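## Task

Every foam block sits above a shelf-edge label giving its lot number. Any foam block whose lot number occurs two or more times in the storeroom must end up on the desk, with nothing overhanging the desk's edge. All other foam blocks stay on the shelf they started on. The robot must not topple or finish leaning, or the task fails.

## Robot and tools

ROBOT. A TidyBot++: a wheeled base 0.54 m long, 0.50 m wide, 0.38 m tall on four driven casters, carrying one seven-joint arm with a two-finger gripper. The shoulder sits 0.12 m ahead of the base centre, 0.68 m up. Cameras: base_camera (on the base, facing forward) and wrist_camera (looking along the hand). The arm begins folded, hand down; folded, the hand reaches up to 0.08 m beyond the base front and the elbow up to 1.15 m high. Links: upper arm 0.42 m, forearm 0.31 m, hand 0.31 m.

FRAMES. All lengths in metres. Base frame: origin on the floor below the base centre, x ahead, y to the left, z up. hand_pose reports, in this frame, the point between the finger pads; its z axis runs out along the fingers and the fingers close along its y axis. The odometry frame is the base frame as it was when the scene began; base_odometry counts wheel turns only (slip looks like motion) and may drift a few cm and degrees over many moves. Heading is in rad, left positive, -3.142 to 3.142. base_tilt is in degrees, forward and right positive.

TOOL move. Every argument except cameras and blocking forms one action. Keys:
- base: an object with any of translate_m (forward +, -2 to 2 m), strafe_m (left +, -2 to 2 m), rotate_rad (counter-clockwise from above +, -6.3 to 6.3 rad). These are offsets relative to where the base is when the command begins, measured along its axes at that moment; translate and strafe together give one straight drive.
- joints: absolute angle targets keyed by name. joint_1_rad (any angle; turns the arm about vertical, positive is clockwise from above, opposite to heading), joint_2_rad (-2.249 to 2.249, shoulder, 0 = upper arm vertical, positive leans forward), joint_3_rad (any angle), joint_4_rad (-2.579 to 2.579, elbow, 0 = straight; with joint_3_rad at 3.14, negative folds the forearm forward), joint_5_rad (any angle), joint_6_rad (-2.099 to 2.099, wrist; negative bends the hand forward when joint_3_rad is 3.14 and joint_5_rad is 0), joint_7_rad (any angle; hand down, positive is counter-clockwise from above; at 1.57 the fingers open sideways), gripper_pos (0 open to 1 closed; pad gap about 85 x (1 - gripper_pos) mm). Tolerances: ±0.039 for joints 1-4, ±0.095 for 5-7, ±0.03 gripper. Unlimited joints take the short way, so send steps smaller than half a turn.
- target: one list of seven numbers [x, y, z, qw, qx, qy, qz], an absolute hand pose in the base frame, in metres plus a unit quaternion. With target, joints may only contain gripper_pos.
- speeds: caps for this action only: translate_m and strafe_m 0.05 to 0.5 m/s (give one of them for a combined drive), rotate_rad 0.1 to 1.57 rad/s.
- cameras: list of base_camera, wrist_camera or all; [] for none. blocking: true (default) waits until everything rests; false returns in about 0.5 s while motion continues.
An empty move just reports. Unknown keys make the call invalid; out-of-range values get it refused, and a refusal or an uncommanded stop cancels the later move, wait and finished_scene calls in that reply.

OTHER TOOLS. wait(seconds 0 to 10, cameras) lets time pass. stop(cameras) brakes all motion; braked parts read stopped and may keep pressing. zoom_image(camera, region [x0, y0, x1, y1] in pixels, top-left origin, at most 504 by 504) enlarges part of the latest image, useful for reading lot labels. read_manual(section) gives licence text only. finished_scene(scene) ends the current scene, given its number; it cannot be undone.

RESULT LINES. move: done, or the worst status word. base_status, joint_status, hand_status: done, moving, off_target (rested away from target and may still push), stopped, not_followed (a check withheld targets), contact_stop or time_out (uncommanded stops), torque_fault, limit_stop_at_motor_heat. pose unreachable / joint command not followed (with cause:) mean targets were withheld, e.g. self-collision. hand_target is where the hand would be with joints on target. motor_effort gives percent of maximum per motor with the last peak in brackets. on_its_own lists motion you did not order. ARM HIT flags a hard self or base hit. Motor temperatures lists one value per arm joint; MOTOR HOT appears at 60 °C and an OVER-TEMPERATURE FAULT at 75 °C halts the arm 30-60 s.

PRACTICE. After a target reports done the hand is usually within 3 cm; fix it by adding (wanted - hand_pose) to the last target's x, y, z. To hold still after a target, resend hand_target, not hand_pose. Loads make the arm sag; correct it the same way, and never command a loaded joint to its current reading. Low, close, forward-pointing poses go badly and can drive the arm into the base; nothing stops the arm hitting the base or furniture, and it keeps pushing. Unreachable poses wander up to 10 s then time_out. A hand pointing down goes no higher than about 0.94 m, and only near the base. Closed fingertips stick about 20 mm past the hand point; a closed grip squeezes 100-150 N, and off_target at close means something is held.

AVOID. Drops, releasing moving objects, slams, hard pushes, yanking or twisting a gripped item, squeezing an item still resting on something. Driving or turning while the arm is snagged above about 0.6 m, or reaching far out or swinging a stretched arm, can tip the robot; pull the arm in or back off to recover. Torque limits are 104.5 N m (joints 1-4) and 51.3 N m (5-7); exceeding one freezes the arm 10 s. A base blocked by something keeps pushing until time_out. Objects may occasionally be nudged by outside pushes, so check images before finishing.

Each tool is called after "Call:" as name([rows], argument=value, ...), one row to a line, values as JSON.

## Session

Call:
move()

Scene clock: 0.00 s.
Motor temperatures (°C): [38 35 31 37 40 37 42]
base_odometry: x=+0.000 y=+0.000 heading=+0.000
base_tilt: forward=-0.4 right=+0.6
base_status: not commanded
joint_positions: joint_1_rad=-0.038 joint_2_rad=-0.374 joint_3_rad=+3.113 joint_4_rad=-2.523 joint_5_rad=-0.004 joint_6_rad=-0.911 joint_7_rad=+1.592 gripper_pos=+0.000
joint_status: not commanded
motor_effort: joint_1_rad=-1 joint_2_rad=-1 joint_3_rad=+1 joint_4_rad=+15 joint_5_rad=+1 joint_6_rad=+1 joint_7_rad=+0
hand_pose: x=+0.2532 y=+0.0103 z=+0.5912 quat_wxyz=(+0.003, +0.998, +0.042, +0.041) (m; base frame)
hand_target: x=+0.2524 y=+0.0102 z=+0.5907 quat_wxyz=(+0.003, +0.998, +0.042, +0.040) (m; base frame)
hand_status: not commanded
pictures: base_camera, wrist_camera
Images, in order (width x height): base_camera 644x364, wrist_camera 644x476.

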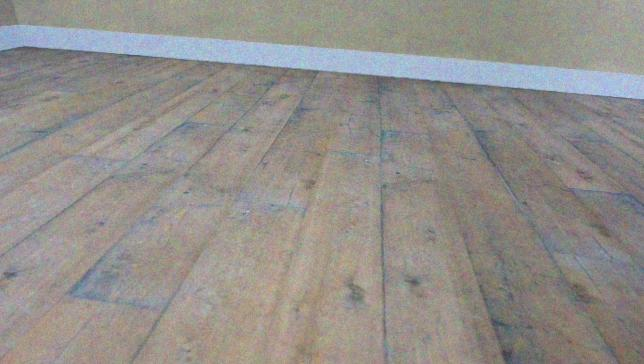

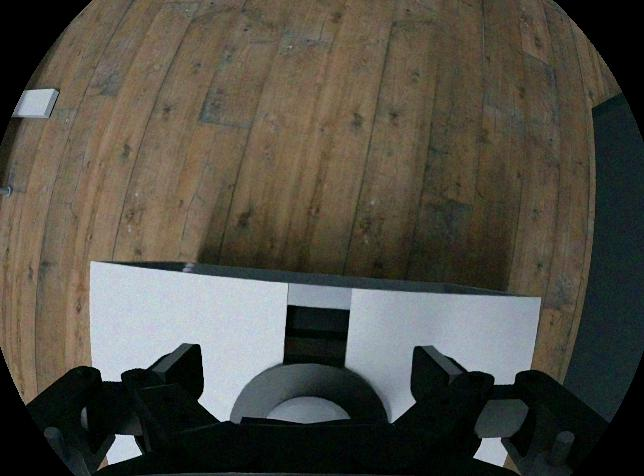

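Call:
move(joints={"joint_6_rad":0.45})

Call:
move(joints={"joint_1_rad":-1.1})

Call:
move(joints={"joint_1_rad":-2.2})

Call:
move(joints={"joint_1_rad":-3.3})

Call:
move(joints={"joint_1_rad":-4.4})

Call:
move(joints={"joint_1_rad":-5.4})

Scene clock: 2.23 s.
Motor temperatures (°C): [38 35 31 37 40 37 42]
move: done
base_odometry: x=+0.000 y=+0.000 heading=+0.000
base_tilt: forward=-0.3 right=+0.6
base_status: not commanded
joint_positions: joint_1_rad=-0.038 joint_2_rad=-0.374 joint_3_rad=+3.113 joint_4_rad=-2.522 joint_5_rad=-0.004 joint_6_rad=+0.395 joint_7_rad=+1.592 gripper_pos=+0.000
joint_status: all done
motor_effort: joint_1_rad=+0(1) joint_2_rad=-6(6) joint_3_rad=+1(1) joint_4_rad=+19(20) joint_5_rad=+0(1) joint_6_rad=+9(9) joint_7_rad=+0(1)
hand_pose: x=+0.5335 y=+0.0296 z=+0.8452 quat_wxyz=(-0.011, +0.768, +0.034, +0.640) (m; base frame)
hand_target: x=+0.5356 y=+0.0298 z=+0.8606 quat_wxyz=(-0.011, +0.751, +0.034, +0.660) (m; base frame)
hand_status: not commanded
pictures: base_camera, wrist_camera
Images, in order (width x height): base_camera 644x364, wrist_camera 644x476.

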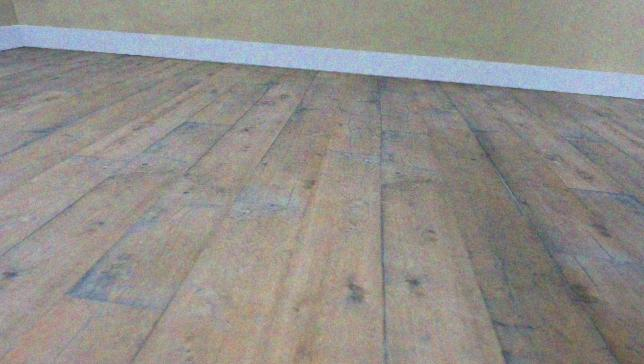

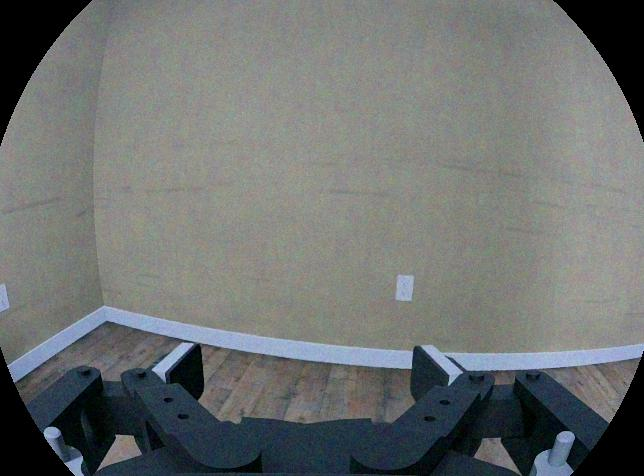

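Scene clock: 4.57 s.
Motor temperatures (°C): [38 35 31 37 40 37 42]
move: done
base_odometry: x=+0.000 y=+0.000 heading=+0.000
base_tilt: forward=-0.3 right=+0.6
base_status: not commanded
joint_positions: joint_1_rad=-1.081 joint_2_rad=-0.374 joint_3_rad=+3.113 joint_4_rad=-2.522 joint_5_rad=-0.004 joint_6_rad=+0.395 joint_7_rad=+1.592 gripper_pos=+0.000
joint_status: all done
motor_effort: joint_1_rad=+0(2) joint_2_rad=-6(7) joint_3_rad=+1(2) joint_4_rad=+20(20) joint_5_rad=+1(1) joint_6_rad=+8(9) joint_7_rad=-1(1)
hand_pose: x=+0.3022 y=+0.3730 z=+0.8453 quat_wxyz=(-0.328, +0.649, +0.412, +0.549) (m; base frame)
hand_target: x=+0.2960 y=+0.3783 z=+0.8606 quat_wxyz=(-0.344, +0.630, +0.409, +0.563) (m; base frame)
hand_status: not commanded
pictures: base_camera, wrist_camera
Images, in order (width x height): base_camera 644x364, wrist_camera 644x476.

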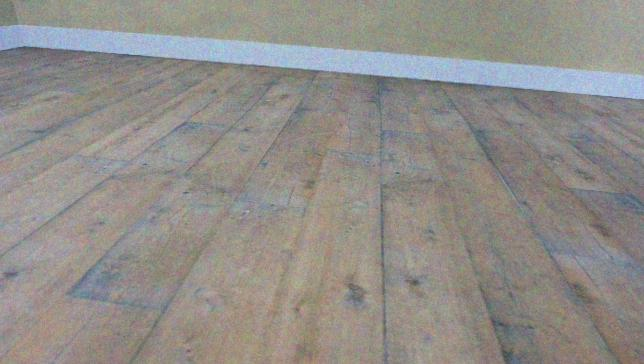

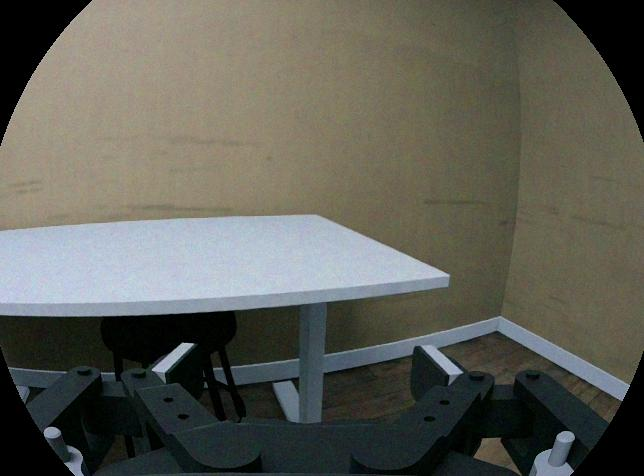

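Scene clock: 6.93 s.
Motor temperatures (°C): [38 35 31 37 40 38 42]
move: done
base_odometry: x=+0.000 y=+0.000 heading=+0.000
base_tilt: forward=-0.4 right=+0.6
base_status: not commanded
joint_positions: joint_1_rad=-2.181 joint_2_rad=-0.374 joint_3_rad=+3.113 joint_4_rad=-2.522 joint_5_rad=-0.004 joint_6_rad=+0.395 joint_7_rad=+1.592 gripper_pos=+0.000
joint_status: all done
motor_effort: joint_1_rad=-1(2) joint_2_rad=-6(6) joint_3_rad=+1(1) joint_4_rad=+19(21) joint_5_rad=+1(1) joint_6_rad=+8(9) joint_7_rad=+0(1)
hand_pose: x=-0.1303 y=+0.3324 z=+0.8453 quat_wxyz=(-0.567, +0.337, +0.691, +0.297) (m; base frame)
hand_target: x=-0.1379 y=+0.3294 z=+0.8606 quat_wxyz=(-0.587, +0.324, +0.678, +0.300) (m; base frame)
hand_status: not commanded
pictures: base_camera, wrist_camera
Images, in order (width x height): base_camera 644x364, wrist_camera 644x476.

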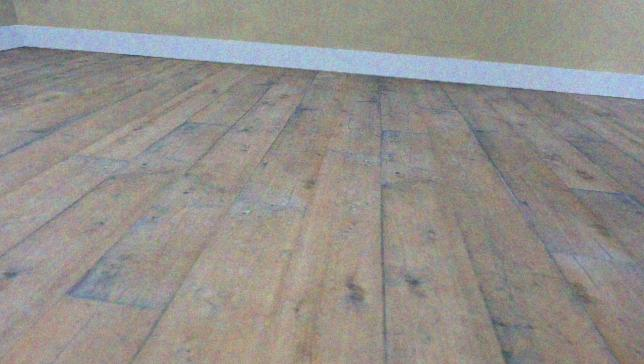

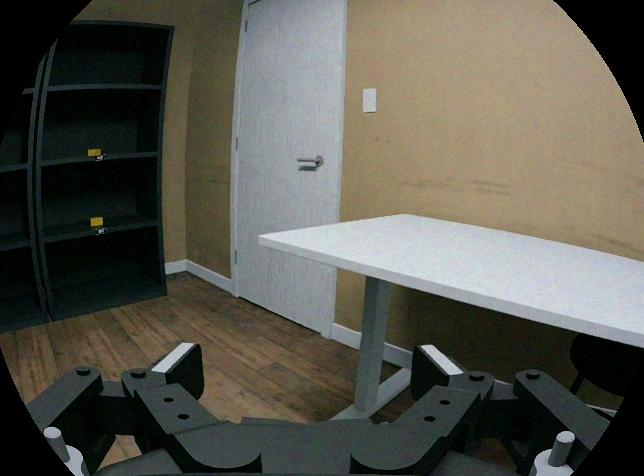

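Scene clock: 9.30 s.
Motor temperatures (°C): [38 35 31 37 40 38 42]
move: done
base_odometry: x=+0.000 y=+0.000 heading=+0.000
base_tilt: forward=-0.4 right=+0.6
base_status: not commanded
joint_positions: joint_1_rad=-3.281 joint_2_rad=-0.374 joint_3_rad=+3.113 joint_4_rad=-2.522 joint_5_rad=-0.004 joint_6_rad=+0.395 joint_7_rad=+1.592 gripper_pos=+0.000
joint_status: all done
motor_effort: joint_1_rad=-1(2) joint_2_rad=-5(6) joint_3_rad=+1(1) joint_4_rad=+19(21) joint_5_rad=+1(1) joint_6_rad=+9(9) joint_7_rad=+0(1)
hand_pose: x=-0.2904 y=-0.0714 z=+0.8453 quat_wxyz=(-0.638, -0.073, +0.765, -0.043) (m; base frame)
hand_target: x=-0.2910 y=-0.0795 z=+0.8606 quat_wxyz=(-0.658, -0.079, +0.747, -0.051) (m; base frame)
hand_status: not commanded
pictures: base_camera, wrist_camera
Images, in order (width x height): base_camera 644x364, wrist_camera 644x476.

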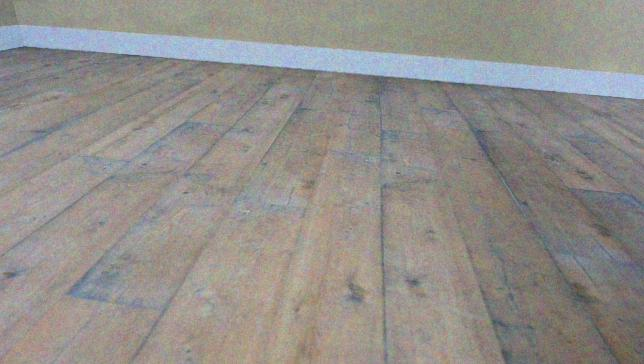

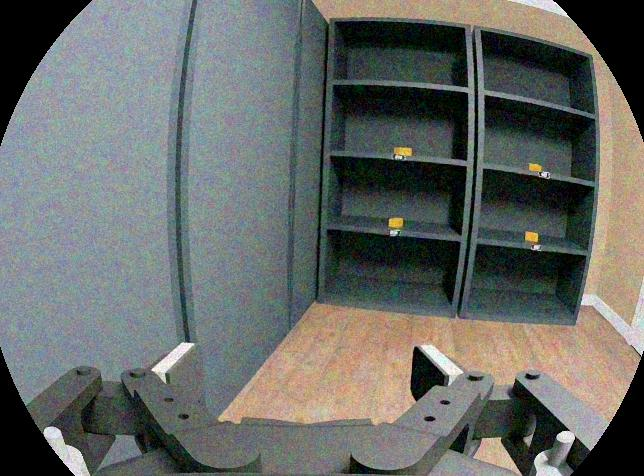

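Scene clock: 11.67 s.
Motor temperatures (°C): [38 35 31 37 40 38 42]
move: done
base_odometry: x=+0.000 y=+0.000 heading=+0.000
base_tilt: forward=-0.4 right=+0.6
base_status: not commanded
joint_positions: joint_1_rad=-4.381 joint_2_rad=-0.374 joint_3_rad=+3.113 joint_4_rad=-2.522 joint_5_rad=-0.004 joint_6_rad=+0.395 joint_7_rad=+1.592 gripper_pos=+0.000
joint_status: all done
motor_effort: joint_1_rad=+0(2) joint_2_rad=-6(7) joint_3_rad=+1(1) joint_4_rad=+19(21) joint_5_rad=+1(1) joint_6_rad=+9(9) joint_7_rad=+0(1)
hand_pose: x=-0.0030 y=-0.3972 z=+0.8453 quat_wxyz=(-0.522, -0.462, +0.614, -0.370) (m; base frame)
hand_target: x=+0.0039 y=-0.4015 z=+0.8606 quat_wxyz=(-0.534, -0.458, +0.596, -0.387) (m; base frame)
hand_status: not commanded
pictures: base_camera, wrist_camera
Images, in order (width x height): base_camera 644x364, wrist_camera 644x476.

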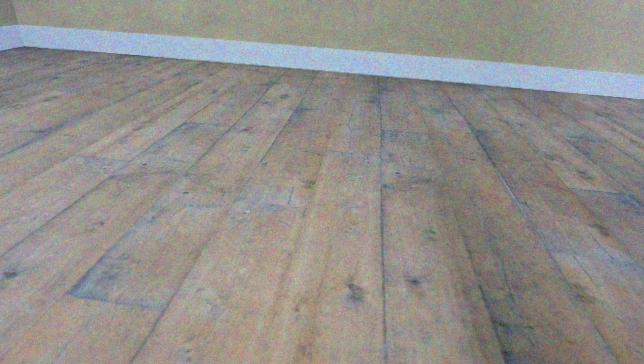

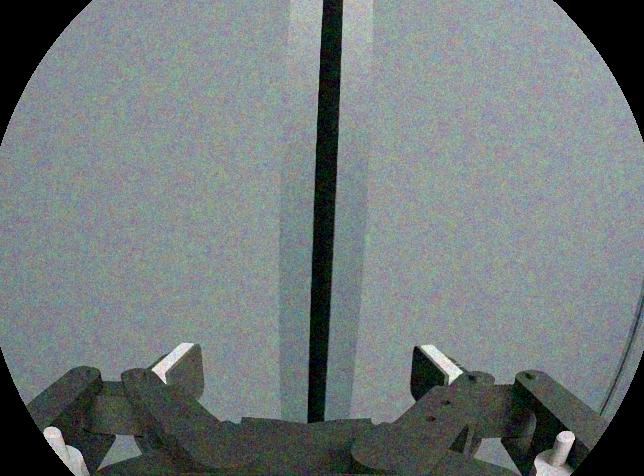

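Scene clock: 13.97 s.
Motor temperatures (°C): [38 35 31 37 40 38 42]
move: done
base_odometry: x=+0.000 y=+0.000 heading=+0.000
base_tilt: forward=-0.3 right=+0.6
base_status: not commanded
joint_positions: joint_1_rad=-5.381 joint_2_rad=-0.374 joint_3_rad=+3.113 joint_4_rad=-2.522 joint_5_rad=-0.004 joint_6_rad=+0.395 joint_7_rad=+1.592 gripper_pos=+0.000
joint_status: all done
motor_effort: joint_1_rad=+0(2) joint_2_rad=-5(7) joint_3_rad=+1(1) joint_4_rad=+20(20) joint_5_rad=+1(1) joint_6_rad=+9(9) joint_7_rad=+0(1)
hand_pose: x=+0.3874 y=-0.3173 z=+0.8454 quat_wxyz=(-0.280, -0.700, +0.317, -0.575) (m; base frame)
hand_target: x=+0.3947 y=-0.3138 z=+0.8606 quat_wxyz=(-0.283, -0.688, +0.304, -0.596) (m; base frame)
hand_status: not commanded
pictures: base_camera, wrist_camera
Images, in order (width x height): base_camera 644x364, wrist_camera 644x476.

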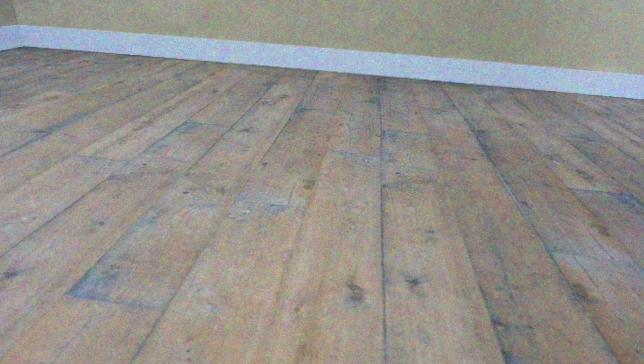

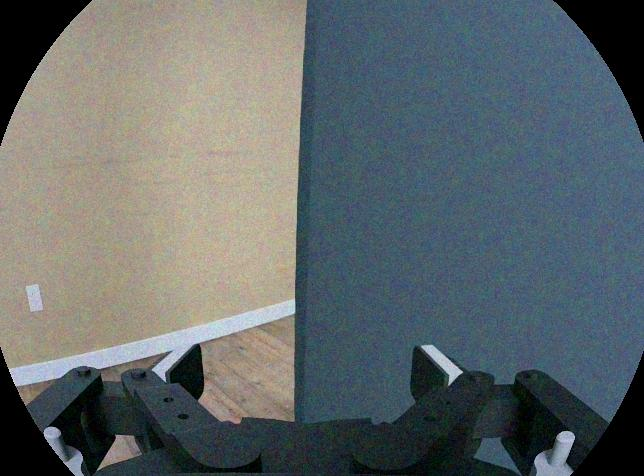

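Call:
move(joints={"joint_1_rad":-6.283,"joint_6_rad":-0.4}, base={"strafe_m":0.12})

Call:
move(base={"rotate_rad":3.1416})

Call:
move(base={"translate_m":0.6}, joints={"joint_6_rad":0.6})

Call:
zoom_image(camera="wrist_camera", region=[260, 80, 580, 320])

Scene clock: 16.87 s.
Motor temperatures (°C): [38 35 31 37 40 38 42]
move: done
base_odometry: x=+0.000 y=+0.120 heading=+0.001
base_tilt: forward=-0.3 right=+0.6
base_status: done
joint_positions: joint_1_rad=-6.264 joint_2_rad=-0.375 joint_3_rad=+3.113 joint_4_rad=-2.522 joint_5_rad=-0.004 joint_6_rad=-0.348 joint_7_rad=+1.592 gripper_pos=+0.000
joint_status: all done
motor_effort: joint_1_rad=+0(3) joint_2_rad=-4(8) joint_3_rad=+1(2) joint_4_rad=+17(20) joint_5_rad=+1(1) joint_6_rad=+6(9) joint_7_rad=+0(1)
hand_pose: x=+0.4155 y=+0.0038 z=+0.6532 quat_wxyz=(-0.006, -0.948, -0.014, -0.317) (m; base frame)
hand_target: x=+0.4012 y=+0.0090 z=+0.6425 quat_wxyz=(-0.003, -0.956, -0.023, -0.291) (m; base frame)
hand_status: not commanded
pictures: base_camera, wrist_camera
Images, in order (width x height): base_camera 644x364, wrist_camera 644x476.

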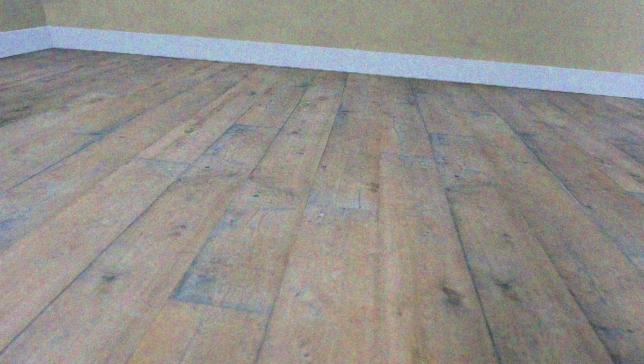

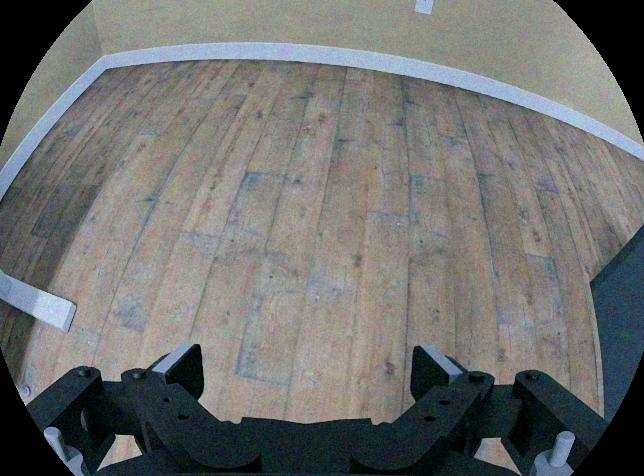

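Scene clock: 20.17 s.
Motor temperatures (°C): [38 35 31 37 40 38 42]
move: done
base_odometry: x=+0.000 y=+0.120 heading=-3.141
base_tilt: forward=-0.3 right=+0.6
base_status: done
joint_positions: joint_1_rad=-6.267 joint_2_rad=-0.375 joint_3_rad=+3.113 joint_4_rad=-2.522 joint_5_rad=-0.004 joint_6_rad=-0.350 joint_7_rad=+1.592 gripper_pos=+0.000
joint_status: not commanded
motor_effort: joint_1_rad=+0(1) joint_2_rad=-4(5) joint_3_rad=+1(1) joint_4_rad=+17(18) joint_5_rad=+1(1) joint_6_rad=+5(6) joint_7_rad=+0(1)
hand_pose: x=+0.4151 y=+0.0048 z=+0.6529 quat_wxyz=(-0.005, -0.949, -0.015, -0.316) (m; base frame)
hand_target: x=+0.4012 y=+0.0090 z=+0.6425 quat_wxyz=(-0.003, -0.956, -0.023, -0.291) (m; base frame)
hand_status: not commanded
pictures: base_camera, wrist_camera
Images, in order (width x height): base_camera 644x364, wrist_camera 644x476.

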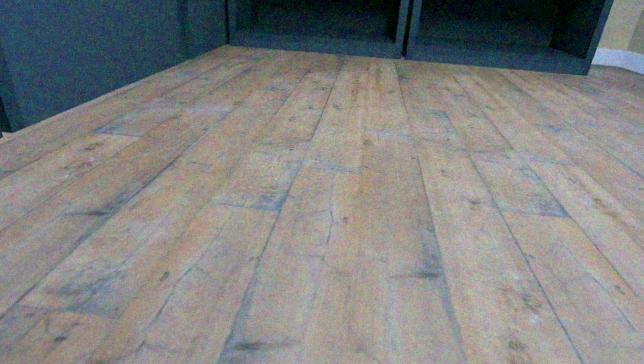

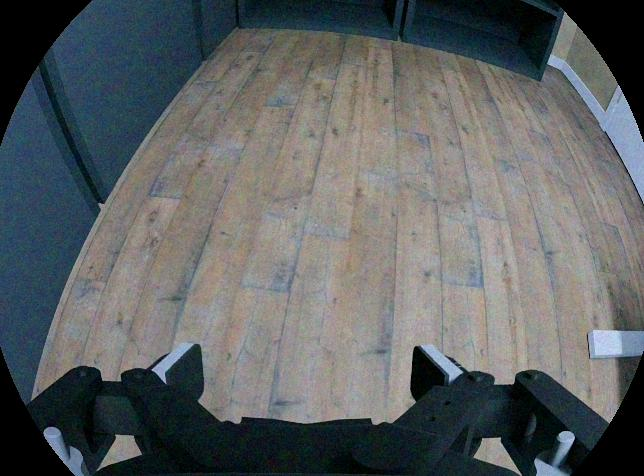

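Scene clock: 22.73 s.
Motor temperatures (°C): [38 35 31 37 40 38 42]
move: done
base_odometry: x=-0.600 y=+0.120 heading=-3.140
base_tilt: forward=-0.3 right=+0.6
base_status: done
joint_positions: joint_1_rad=-6.267 joint_2_rad=-0.376 joint_3_rad=+3.113 joint_4_rad=-2.522 joint_5_rad=-0.004 joint_6_rad=+0.548 joint_7_rad=+1.592 gripper_pos=+0.000
joint_status: all done
motor_effort: joint_1_rad=-1(1) joint_2_rad=-5(8) joint_3_rad=+1(1) joint_4_rad=+20(21) joint_5_rad=+0(1) joint_6_rad=+9(9) joint_7_rad=+0(1)
hand_pose: x=+0.5391 y=+0.0074 z=+0.8932 quat_wxyz=(-0.007, -0.717, -0.013, -0.697) (m; base frame)
hand_target: x=+0.5390 y=+0.0142 z=+0.9072 quat_wxyz=(-0.001, -0.700, -0.018, -0.714) (m; base frame)
hand_status: not commanded
pictures: base_camera, wrist_camera
Images, in order (width x height): base_camera 644x364, wrist_camera 644x476.

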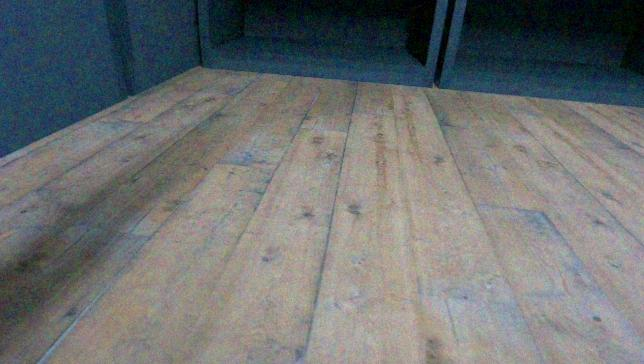

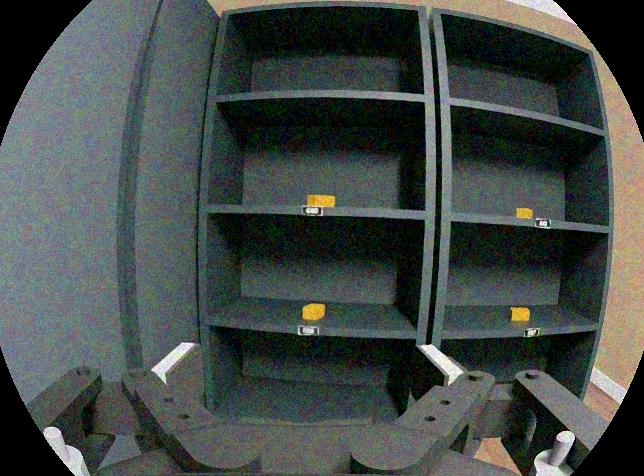

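Scaled by 1.575.

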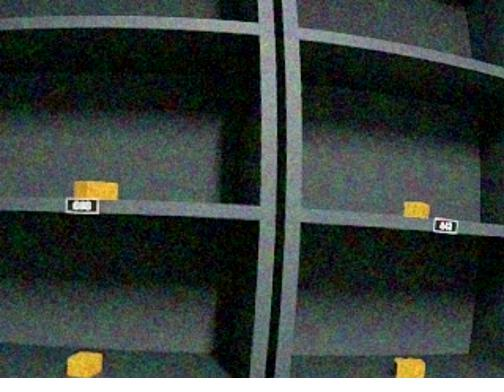

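Call:
move(base={"translate_m":0.35,"strafe_m":0.1})

Call:
zoom_image(camera="wrist_camera", region=[250, 170, 410, 290])

Call:
zoom_image(camera="wrist_camera", region=[250, 290, 410, 410])

Call:
zoom_image(camera="wrist_camera", region=[480, 170, 640, 290])

Call:
zoom_image(camera="wrist_camera", region=[480, 290, 640, 410])

Scene clock: 25.00 s.
Motor temperatures (°C): [38 35 31 37 40 38 42]
move: done
base_odometry: x=-0.950 y=+0.019 heading=-3.140
base_tilt: forward=-0.3 right=+0.6
base_status: done
joint_positions: joint_1_rad=-6.267 joint_2_rad=-0.373 joint_3_rad=+3.113 joint_4_rad=-2.522 joint_5_rad=-0.004 joint_6_rad=+0.549 joint_7_rad=+1.592 gripper_pos=+0.000
joint_status: not commanded
motor_effort: joint_1_rad=+0(1) joint_2_rad=-6(10) joint_3_rad=+1(1) joint_4_rad=+19(21) joint_5_rad=+1(1) joint_6_rad=+9(10) joint_7_rad=+0(1)
hand_pose: x=+0.5397 y=+0.0075 z=+0.8924 quat_wxyz=(-0.007, -0.717, -0.013, -0.697) (m; base frame)
hand_target: x=+0.5390 y=+0.0142 z=+0.9072 quat_wxyz=(-0.001, -0.700, -0.018, -0.714) (m; base frame)
hand_status: not commanded
pictures: base_camera, wrist_camera
Images, in order (width x height): base_camera 644x364, wrist_camera 644x476.

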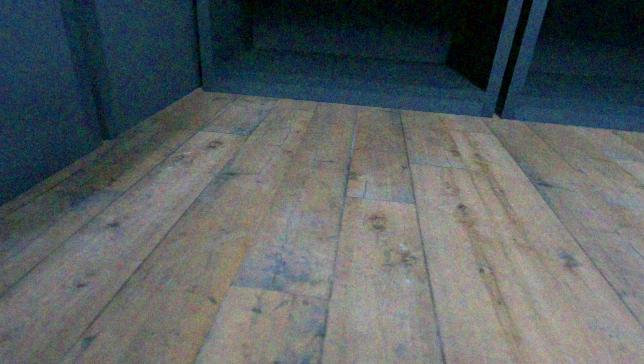

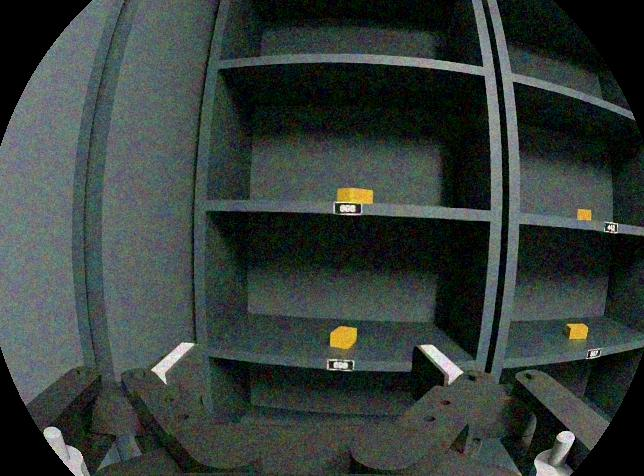

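Scaled by 3.150.

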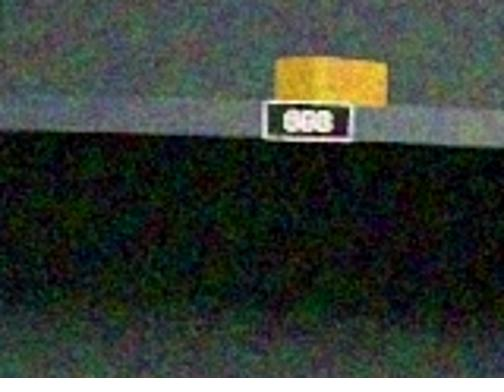

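Scaled by 3.150.

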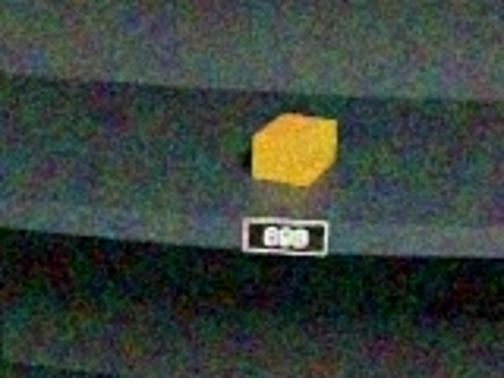

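Scaled by 3.150.

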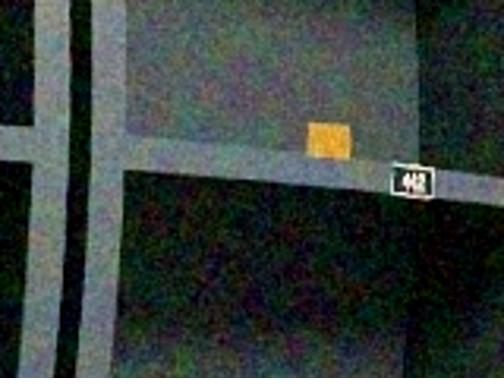

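Scaled by 3.150.

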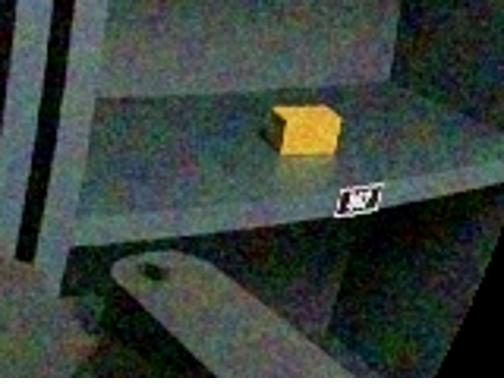

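Call:
move(base={"translate_m":0.45})

Call:
zoom_image(camera="wrist_camera", region=[280, 180, 440, 300])

Call:
move(base={"strafe_m":-0.6}, joints={"joint_6_rad":0.2})

Scene clock: 27.57 s.
Motor temperatures (°C): [38 35 31 37 40 38 42]
move: done
base_odometry: x=-1.400 y=+0.018 heading=-3.140
base_tilt: forward=-0.3 right=+0.6
base_status: done
joint_positions: joint_1_rad=-6.267 joint_2_rad=-0.372 joint_3_rad=+3.113 joint_4_rad=-2.522 joint_5_rad=-0.004 joint_6_rad=+0.549 joint_7_rad=+1.592 gripper_pos=+0.000
joint_status: not commanded
motor_effort: joint_1_rad=+0(1) joint_2_rad=-5(8) joint_3_rad=+1(1) joint_4_rad=+20(21) joint_5_rad=+1(1) joint_6_rad=+9(10) joint_7_rad=+0(1)
hand_pose: x=+0.5399 y=+0.0075 z=+0.8921 quat_wxyz=(-0.007, -0.718, -0.013, -0.696) (m; base frame)
hand_target: x=+0.5390 y=+0.0142 z=+0.9072 quat_wxyz=(-0.001, -0.700, -0.018, -0.714) (m; base frame)
hand_status: not commanded
pictures: base_camera, wrist_camera
Images, in order (width x height): base_camera 644x364, wrist_camera 644x476.

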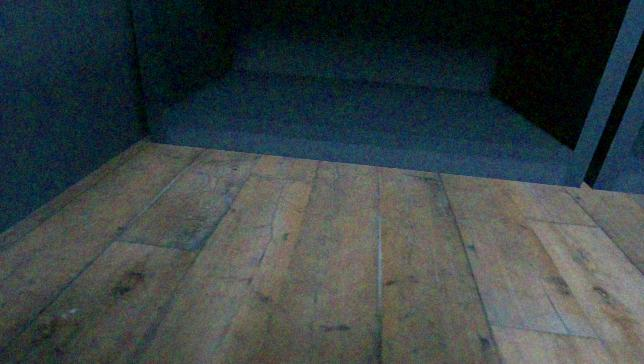

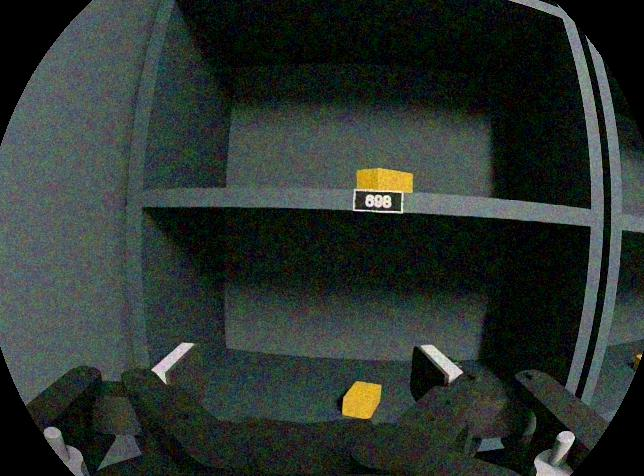

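Scaled by 3.150.

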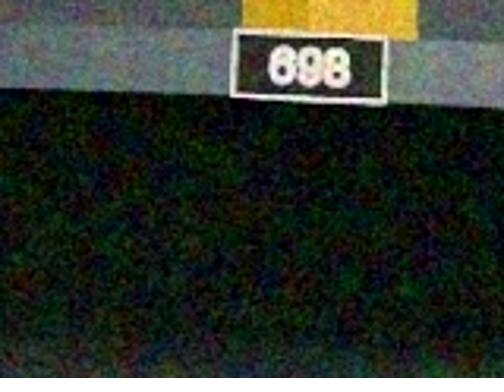

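Scene clock: 30.13 s.
Motor temperatures (°C): [38 35 31 37 40 38 42]
move: done
base_odometry: x=-1.402 y=+0.618 heading=-3.139
base_tilt: forward=-0.3 right=+0.6
base_status: done
joint_positions: joint_1_rad=-6.268 joint_2_rad=-0.372 joint_3_rad=+3.113 joint_4_rad=-2.522 joint_5_rad=-0.004 joint_6_rad=+0.224 joint_7_rad=+1.592 gripper_pos=+0.000
joint_status: all done
motor_effort: joint_1_rad=+0(1) joint_2_rad=-5(7) joint_3_rad=+0(2) joint_4_rad=+20(22) joint_5_rad=+1(1) joint_6_rad=+8(10) joint_7_rad=+0(1)
hand_pose: x=+0.5207 y=+0.0067 z=+0.7933 quat_wxyz=(-0.006, -0.821, -0.014, -0.571) (m; base frame)
hand_target: x=+0.5169 y=+0.0128 z=+0.7855 quat_wxyz=(-0.002, -0.828, -0.021, -0.561) (m; base frame)
hand_status: not commanded
pictures: base_camera, wrist_camera
Images, in order (width x height): base_camera 644x364, wrist_camera 644x476.

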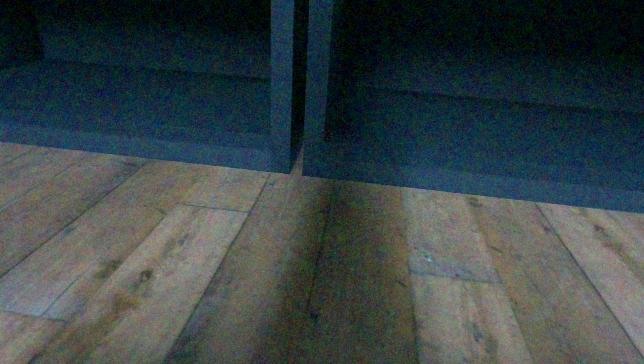

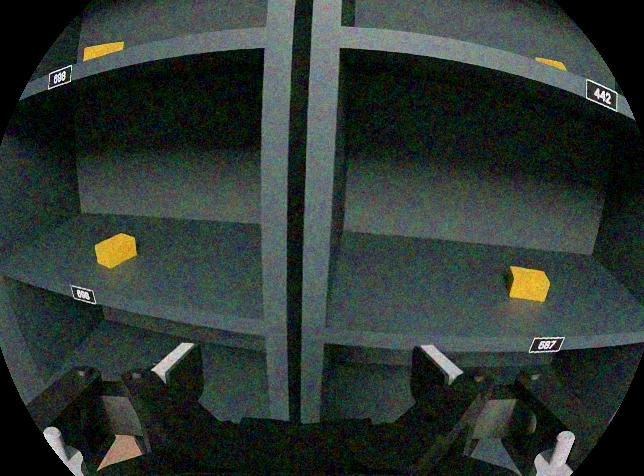

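Call:
zoom_image(camera="wrist_camera", region=[40, 260, 140, 340])

Call:
zoom_image(camera="wrist_camera", region=[500, 300, 600, 380])

Call:
zoom_image(camera="wrist_camera", region=[20, 40, 120, 120])

Scaled by 5.040.

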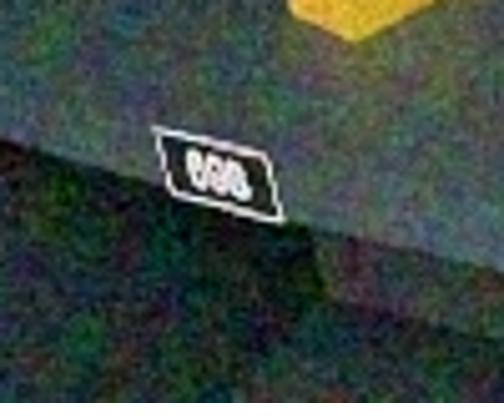

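Scaled by 5.040.

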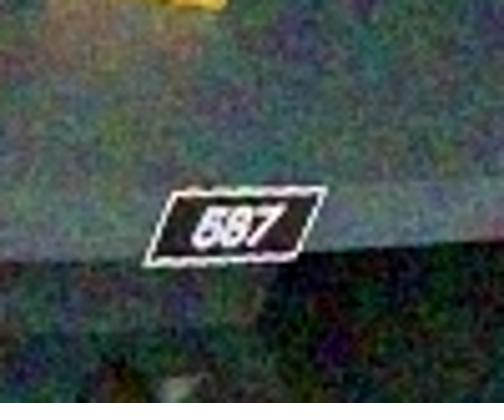

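Scaled by 5.040.

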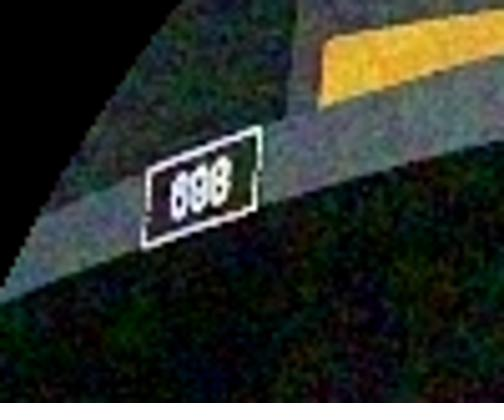

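Call:
move(base={"strafe_m":-0.25})

Call:
zoom_image(camera="wrist_camera", region=[360, 300, 480, 390])

Call:
move(base={"strafe_m":0.75})

Call:
zoom_image(camera="wrist_camera", region=[270, 250, 420, 370])

Scene clock: 32.47 s.
Motor temperatures (°C): [38 35 31 37 40 38 42]
move: done
base_odometry: x=-1.402 y=+0.868 heading=-3.139
base_tilt: forward=-0.3 right=+0.6
base_status: done
joint_positions: joint_1_rad=-6.268 joint_2_rad=-0.372 joint_3_rad=+3.113 joint_4_rad=-2.522 joint_5_rad=-0.004 joint_6_rad=+0.224 joint_7_rad=+1.592 gripper_pos=+0.000
joint_status: not commanded
motor_effort: joint_1_rad=+0(1) joint_2_rad=-5(7) joint_3_rad=+1(2) joint_4_rad=+19(20) joint_5_rad=+1(1) joint_6_rad=+8(9) joint_7_rad=+0(1)
hand_pose: x=+0.5207 y=+0.0067 z=+0.7933 quat_wxyz=(-0.006, -0.821, -0.014, -0.571) (m; base frame)
hand_target: x=+0.5169 y=+0.0128 z=+0.7855 quat_wxyz=(-0.002, -0.828, -0.021, -0.561) (m; base frame)
hand_status: not commanded
pictures: base_camera, wrist_camera
Images, in order (width x height): base_camera 644x364, wrist_camera 644x476.

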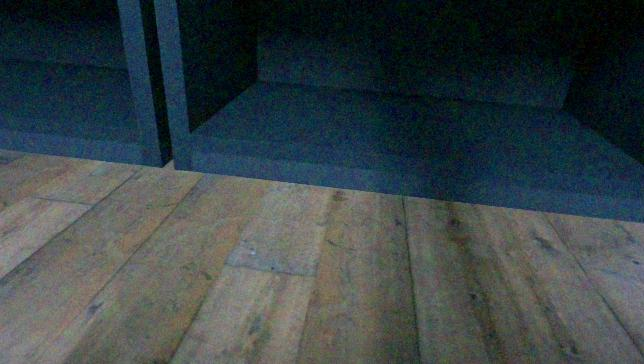

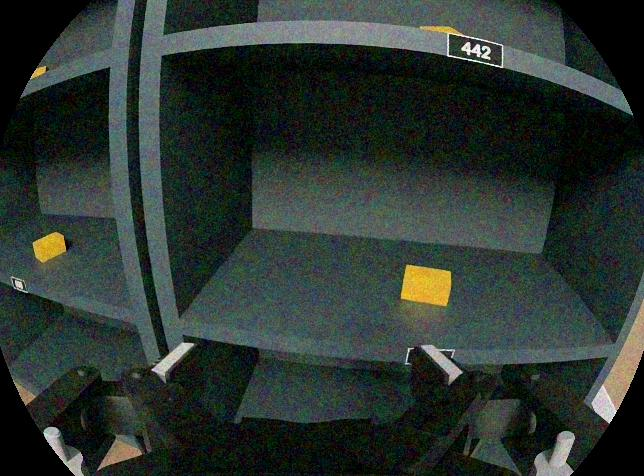

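Scaled by 4.200.

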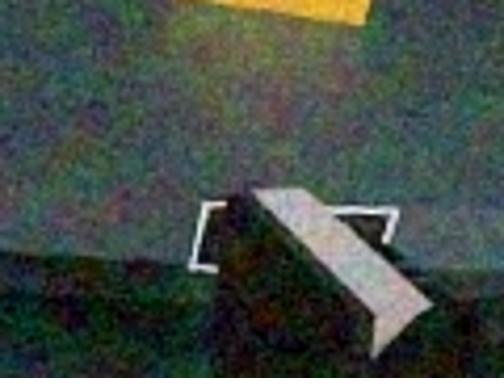

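Scene clock: 35.60 s.
Motor temperatures (°C): [38 35 31 37 40 38 42]
move: done
base_odometry: x=-1.400 y=+0.118 heading=-3.137
base_tilt: forward=-0.4 right=+0.6
base_status: done
joint_positions: joint_1_rad=-6.269 joint_2_rad=-0.372 joint_3_rad=+3.113 joint_4_rad=-2.522 joint_5_rad=-0.004 joint_6_rad=+0.224 joint_7_rad=+1.592 gripper_pos=+0.000
joint_status: not commanded
motor_effort: joint_1_rad=-1(1) joint_2_rad=-6(7) joint_3_rad=+1(2) joint_4_rad=+20(21) joint_5_rad=+1(1) joint_6_rad=+9(9) joint_7_rad=+0(1)
hand_pose: x=+0.5207 y=+0.0072 z=+0.7933 quat_wxyz=(-0.006, -0.821, -0.015, -0.571) (m; base frame)
hand_target: x=+0.5169 y=+0.0128 z=+0.7855 quat_wxyz=(-0.002, -0.828, -0.021, -0.561) (m; base frame)
hand_status: not commanded
pictures: base_camera, wrist_camera
Images, in order (width x height): base_camera 644x364, wrist_camera 644x476.

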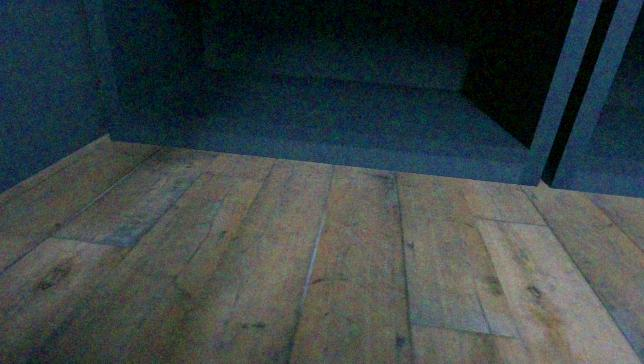

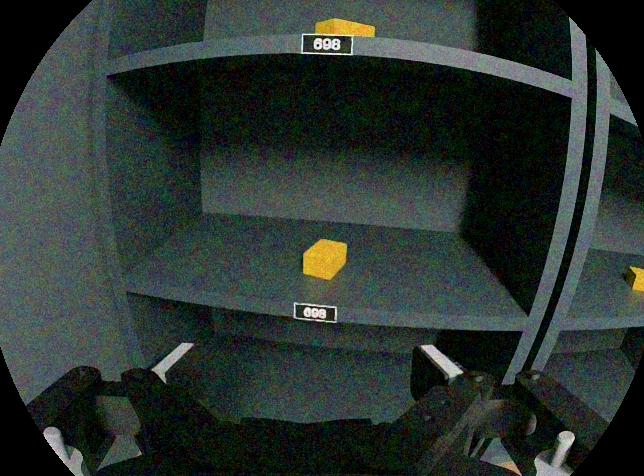

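Scaled by 3.360.

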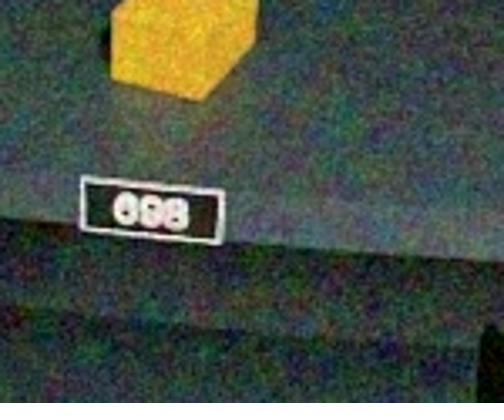

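Call:
zoom_image(camera="wrist_camera", region=[285, 220, 365, 340])

Call:
move(joints={"joint_2_rad":0.896,"joint_4_rad":-1.897,"joint_6_rad":0.923,"joint_1_rad":-6.283,"joint_3_rad":3.1416,"joint_5_rad":0})

Call:
zoom_image(camera="wrist_camera", region=[220, 140, 420, 290])

Scaled by 4.200.

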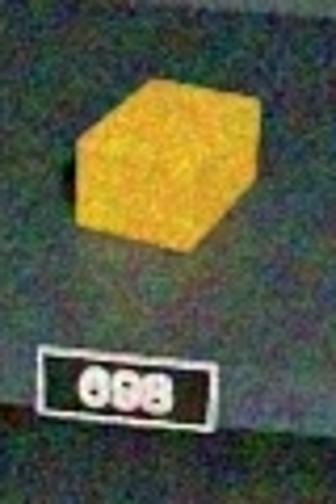

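Scene clock: 39.37 s.
Motor temperatures (°C): [38 35 31 37 40 38 42]
move: done
base_odometry: x=-1.400 y=+0.118 heading=-3.137
base_tilt: forward=-0.3 right=+0.6
base_status: not commanded
joint_positions: joint_1_rad=-6.269 joint_2_rad=+0.869 joint_3_rad=+3.125 joint_4_rad=-1.917 joint_5_rad=-0.004 joint_6_rad=+0.866 joint_7_rad=+1.592 gripper_pos=+0.000
joint_status: all done
motor_effort: joint_1_rad=+0(2) joint_2_rad=-37(40) joint_3_rad=-1(2) joint_4_rad=+11(20) joint_5_rad=+1(2) joint_6_rad=+8(10) joint_7_rad=+0(1)
hand_pose: x=+0.8423 y=-0.0006 z=+0.5524 quat_wxyz=(-0.002, -0.819, -0.001, -0.574) (m; base frame)
hand_target: x=+0.8524 y=+0.0012 z=+0.5575 quat_wxyz=(-0.006, -0.805, -0.008, -0.594) (m; base frame)
hand_status: not commanded
pictures: base_camera, wrist_camera
Images, in order (width x height): base_camera 644x364, wrist_camera 644x476.

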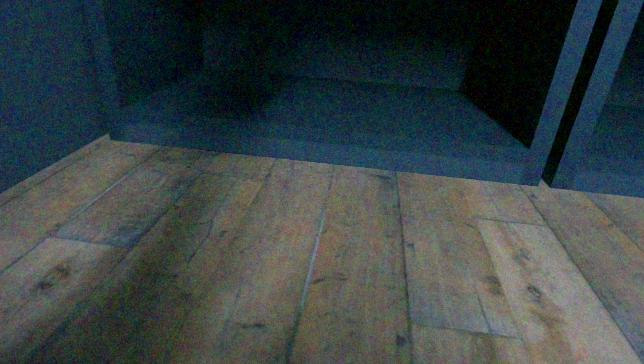

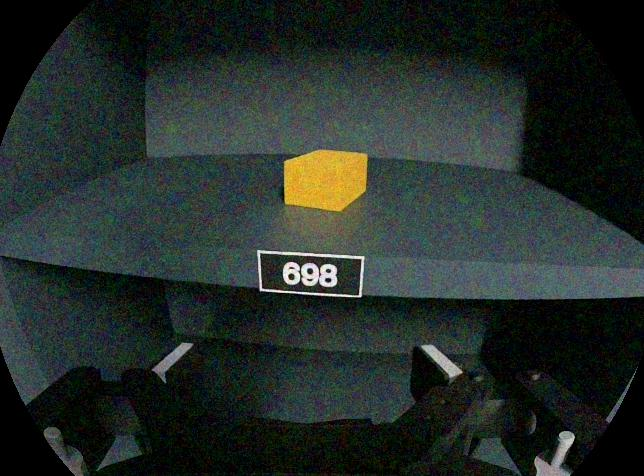

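Scaled by 2.520.

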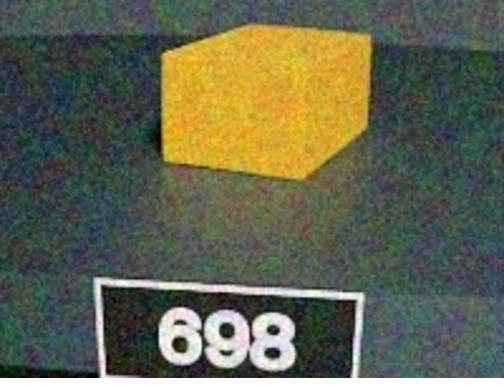

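Call:
move(base={"translate_m":0.15}, cameras=["wrist_camera"])

Call:
zoom_image(camera="wrist_camera", region=[220, 120, 420, 270])

Scene clock: 41.23 s.
Motor temperatures (°C): [38 35 31 37 40 38 42]
move: done
base_odometry: x=-1.550 y=+0.117 heading=-3.137
base_tilt: forward=-0.3 right=+0.6
base_status: done
joint_positions: joint_1_rad=-6.269 joint_2_rad=+0.870 joint_3_rad=+3.126 joint_4_rad=-1.908 joint_5_rad=-0.004 joint_6_rad=+0.870 joint_7_rad=+1.592 gripper_pos=+0.000
joint_status: not commanded
motor_effort: joint_1_rad=+0(2) joint_2_rad=-38(40) joint_3_rad=-1(2) joint_4_rad=+11(13) joint_5_rad=+1(1) joint_6_rad=+9(9) joint_7_rad=+0(1)
hand_pose: x=+0.8461 y=-0.0010 z=+0.5565 quat_wxyz=(-0.003, -0.816, -0.001, -0.578) (m; base frame)
hand_target: x=+0.8524 y=+0.0012 z=+0.5575 quat_wxyz=(-0.006, -0.805, -0.008, -0.594) (m; base frame)
hand_status: not commanded
pictures: wrist_camera
Images, in order (width x height): wrist_camera 644x476.

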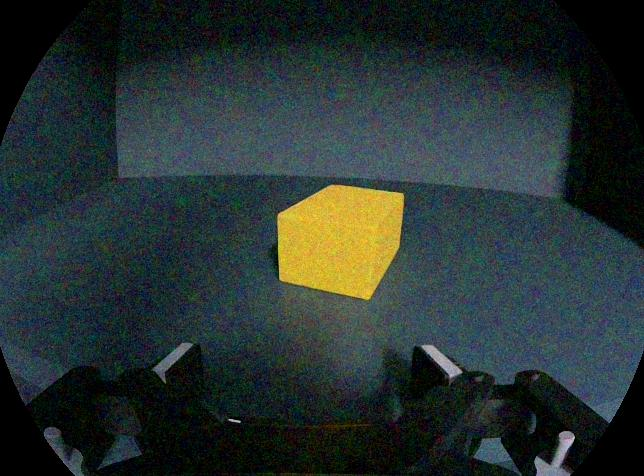

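Scaled by 2.520.

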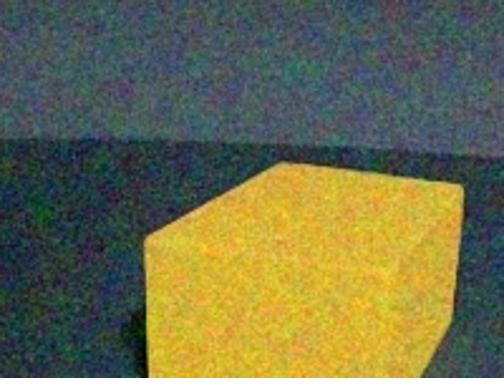

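Call:
move(base={"translate_m":-0.15,"strafe_m":-0.015}, cameras=[])

Call:
move(joints={"joint_2_rad":0.856,"joint_4_rad":-1.910,"joint_6_rad":0.95}, cameras=["wrist_camera"])

Scene clock: 43.33 s.
Motor temperatures (°C): [38 35 31 37 40 38 42]
move: done
base_odometry: x=-1.400 y=+0.133 heading=-3.137
base_tilt: forward=-0.3 right=+0.6
base_status: done
joint_positions: joint_1_rad=-6.272 joint_2_rad=+0.871 joint_3_rad=+3.127 joint_4_rad=-1.907 joint_5_rad=-0.004 joint_6_rad=+0.871 joint_7_rad=+1.592 gripper_pos=+0.000
joint_status: not commanded
motor_effort: joint_1_rad=-1(2) joint_2_rad=-39(41) joint_3_rad=-1(1) joint_4_rad=+11(13) joint_5_rad=+1(1) joint_6_rad=+9(9) joint_7_rad=+0(1)
hand_pose: x=+0.8465 y=+0.0001 z=+0.5569 quat_wxyz=(-0.003, -0.815, -0.002, -0.579) (m; base frame)
hand_target: x=+0.8524 y=+0.0012 z=+0.5575 quat_wxyz=(-0.006, -0.805, -0.008, -0.594) (m; base frame)
hand_status: not commanded
pictures: none
No camera images: "cameras" was empty.

Scene clock: 44.10 s.
Motor temperatures (°C): [38 35 31 37 40 38 42]
move: done
base_odometry: x=-1.400 y=+0.133 heading=-3.137
base_tilt: forward=-0.3 right=+0.6
base_status: not commanded
joint_positions: joint_1_rad=-6.272 joint_2_rad=+0.847 joint_3_rad=+3.127 joint_4_rad=-1.907 joint_5_rad=-0.004 joint_6_rad=+0.897 joint_7_rad=+1.592 gripper_pos=+0.000
joint_status: all done
motor_effort: joint_1_rad=+0(1) joint_2_rad=-38(41) joint_3_rad=-1(1) joint_4_rad=+12(13) joint_5_rad=+1(1) joint_6_rad=+8(9) joint_7_rad=+0(1)
hand_pose: x=+0.8515 y=+0.0000 z=+0.5813 quat_wxyz=(-0.003, -0.801, -0.002, -0.599) (m; base frame)
hand_target: x=+0.8541 y=+0.0012 z=+0.5896 quat_wxyz=(-0.007, -0.788, -0.008, -0.615) (m; base frame)
hand_status: not commanded
pictures: wrist_camera
Images, in order (width x height): wrist_camera 644x476.

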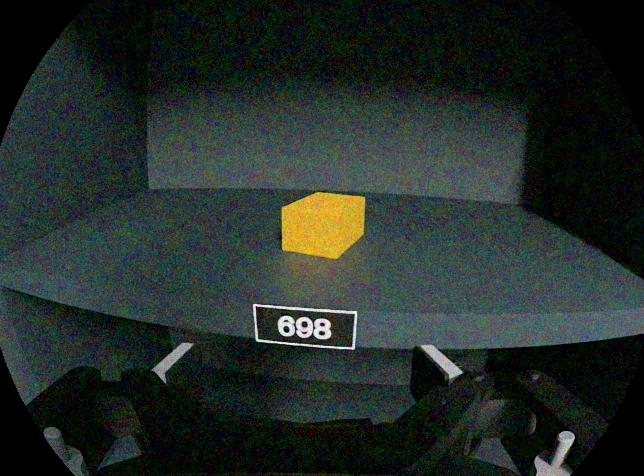

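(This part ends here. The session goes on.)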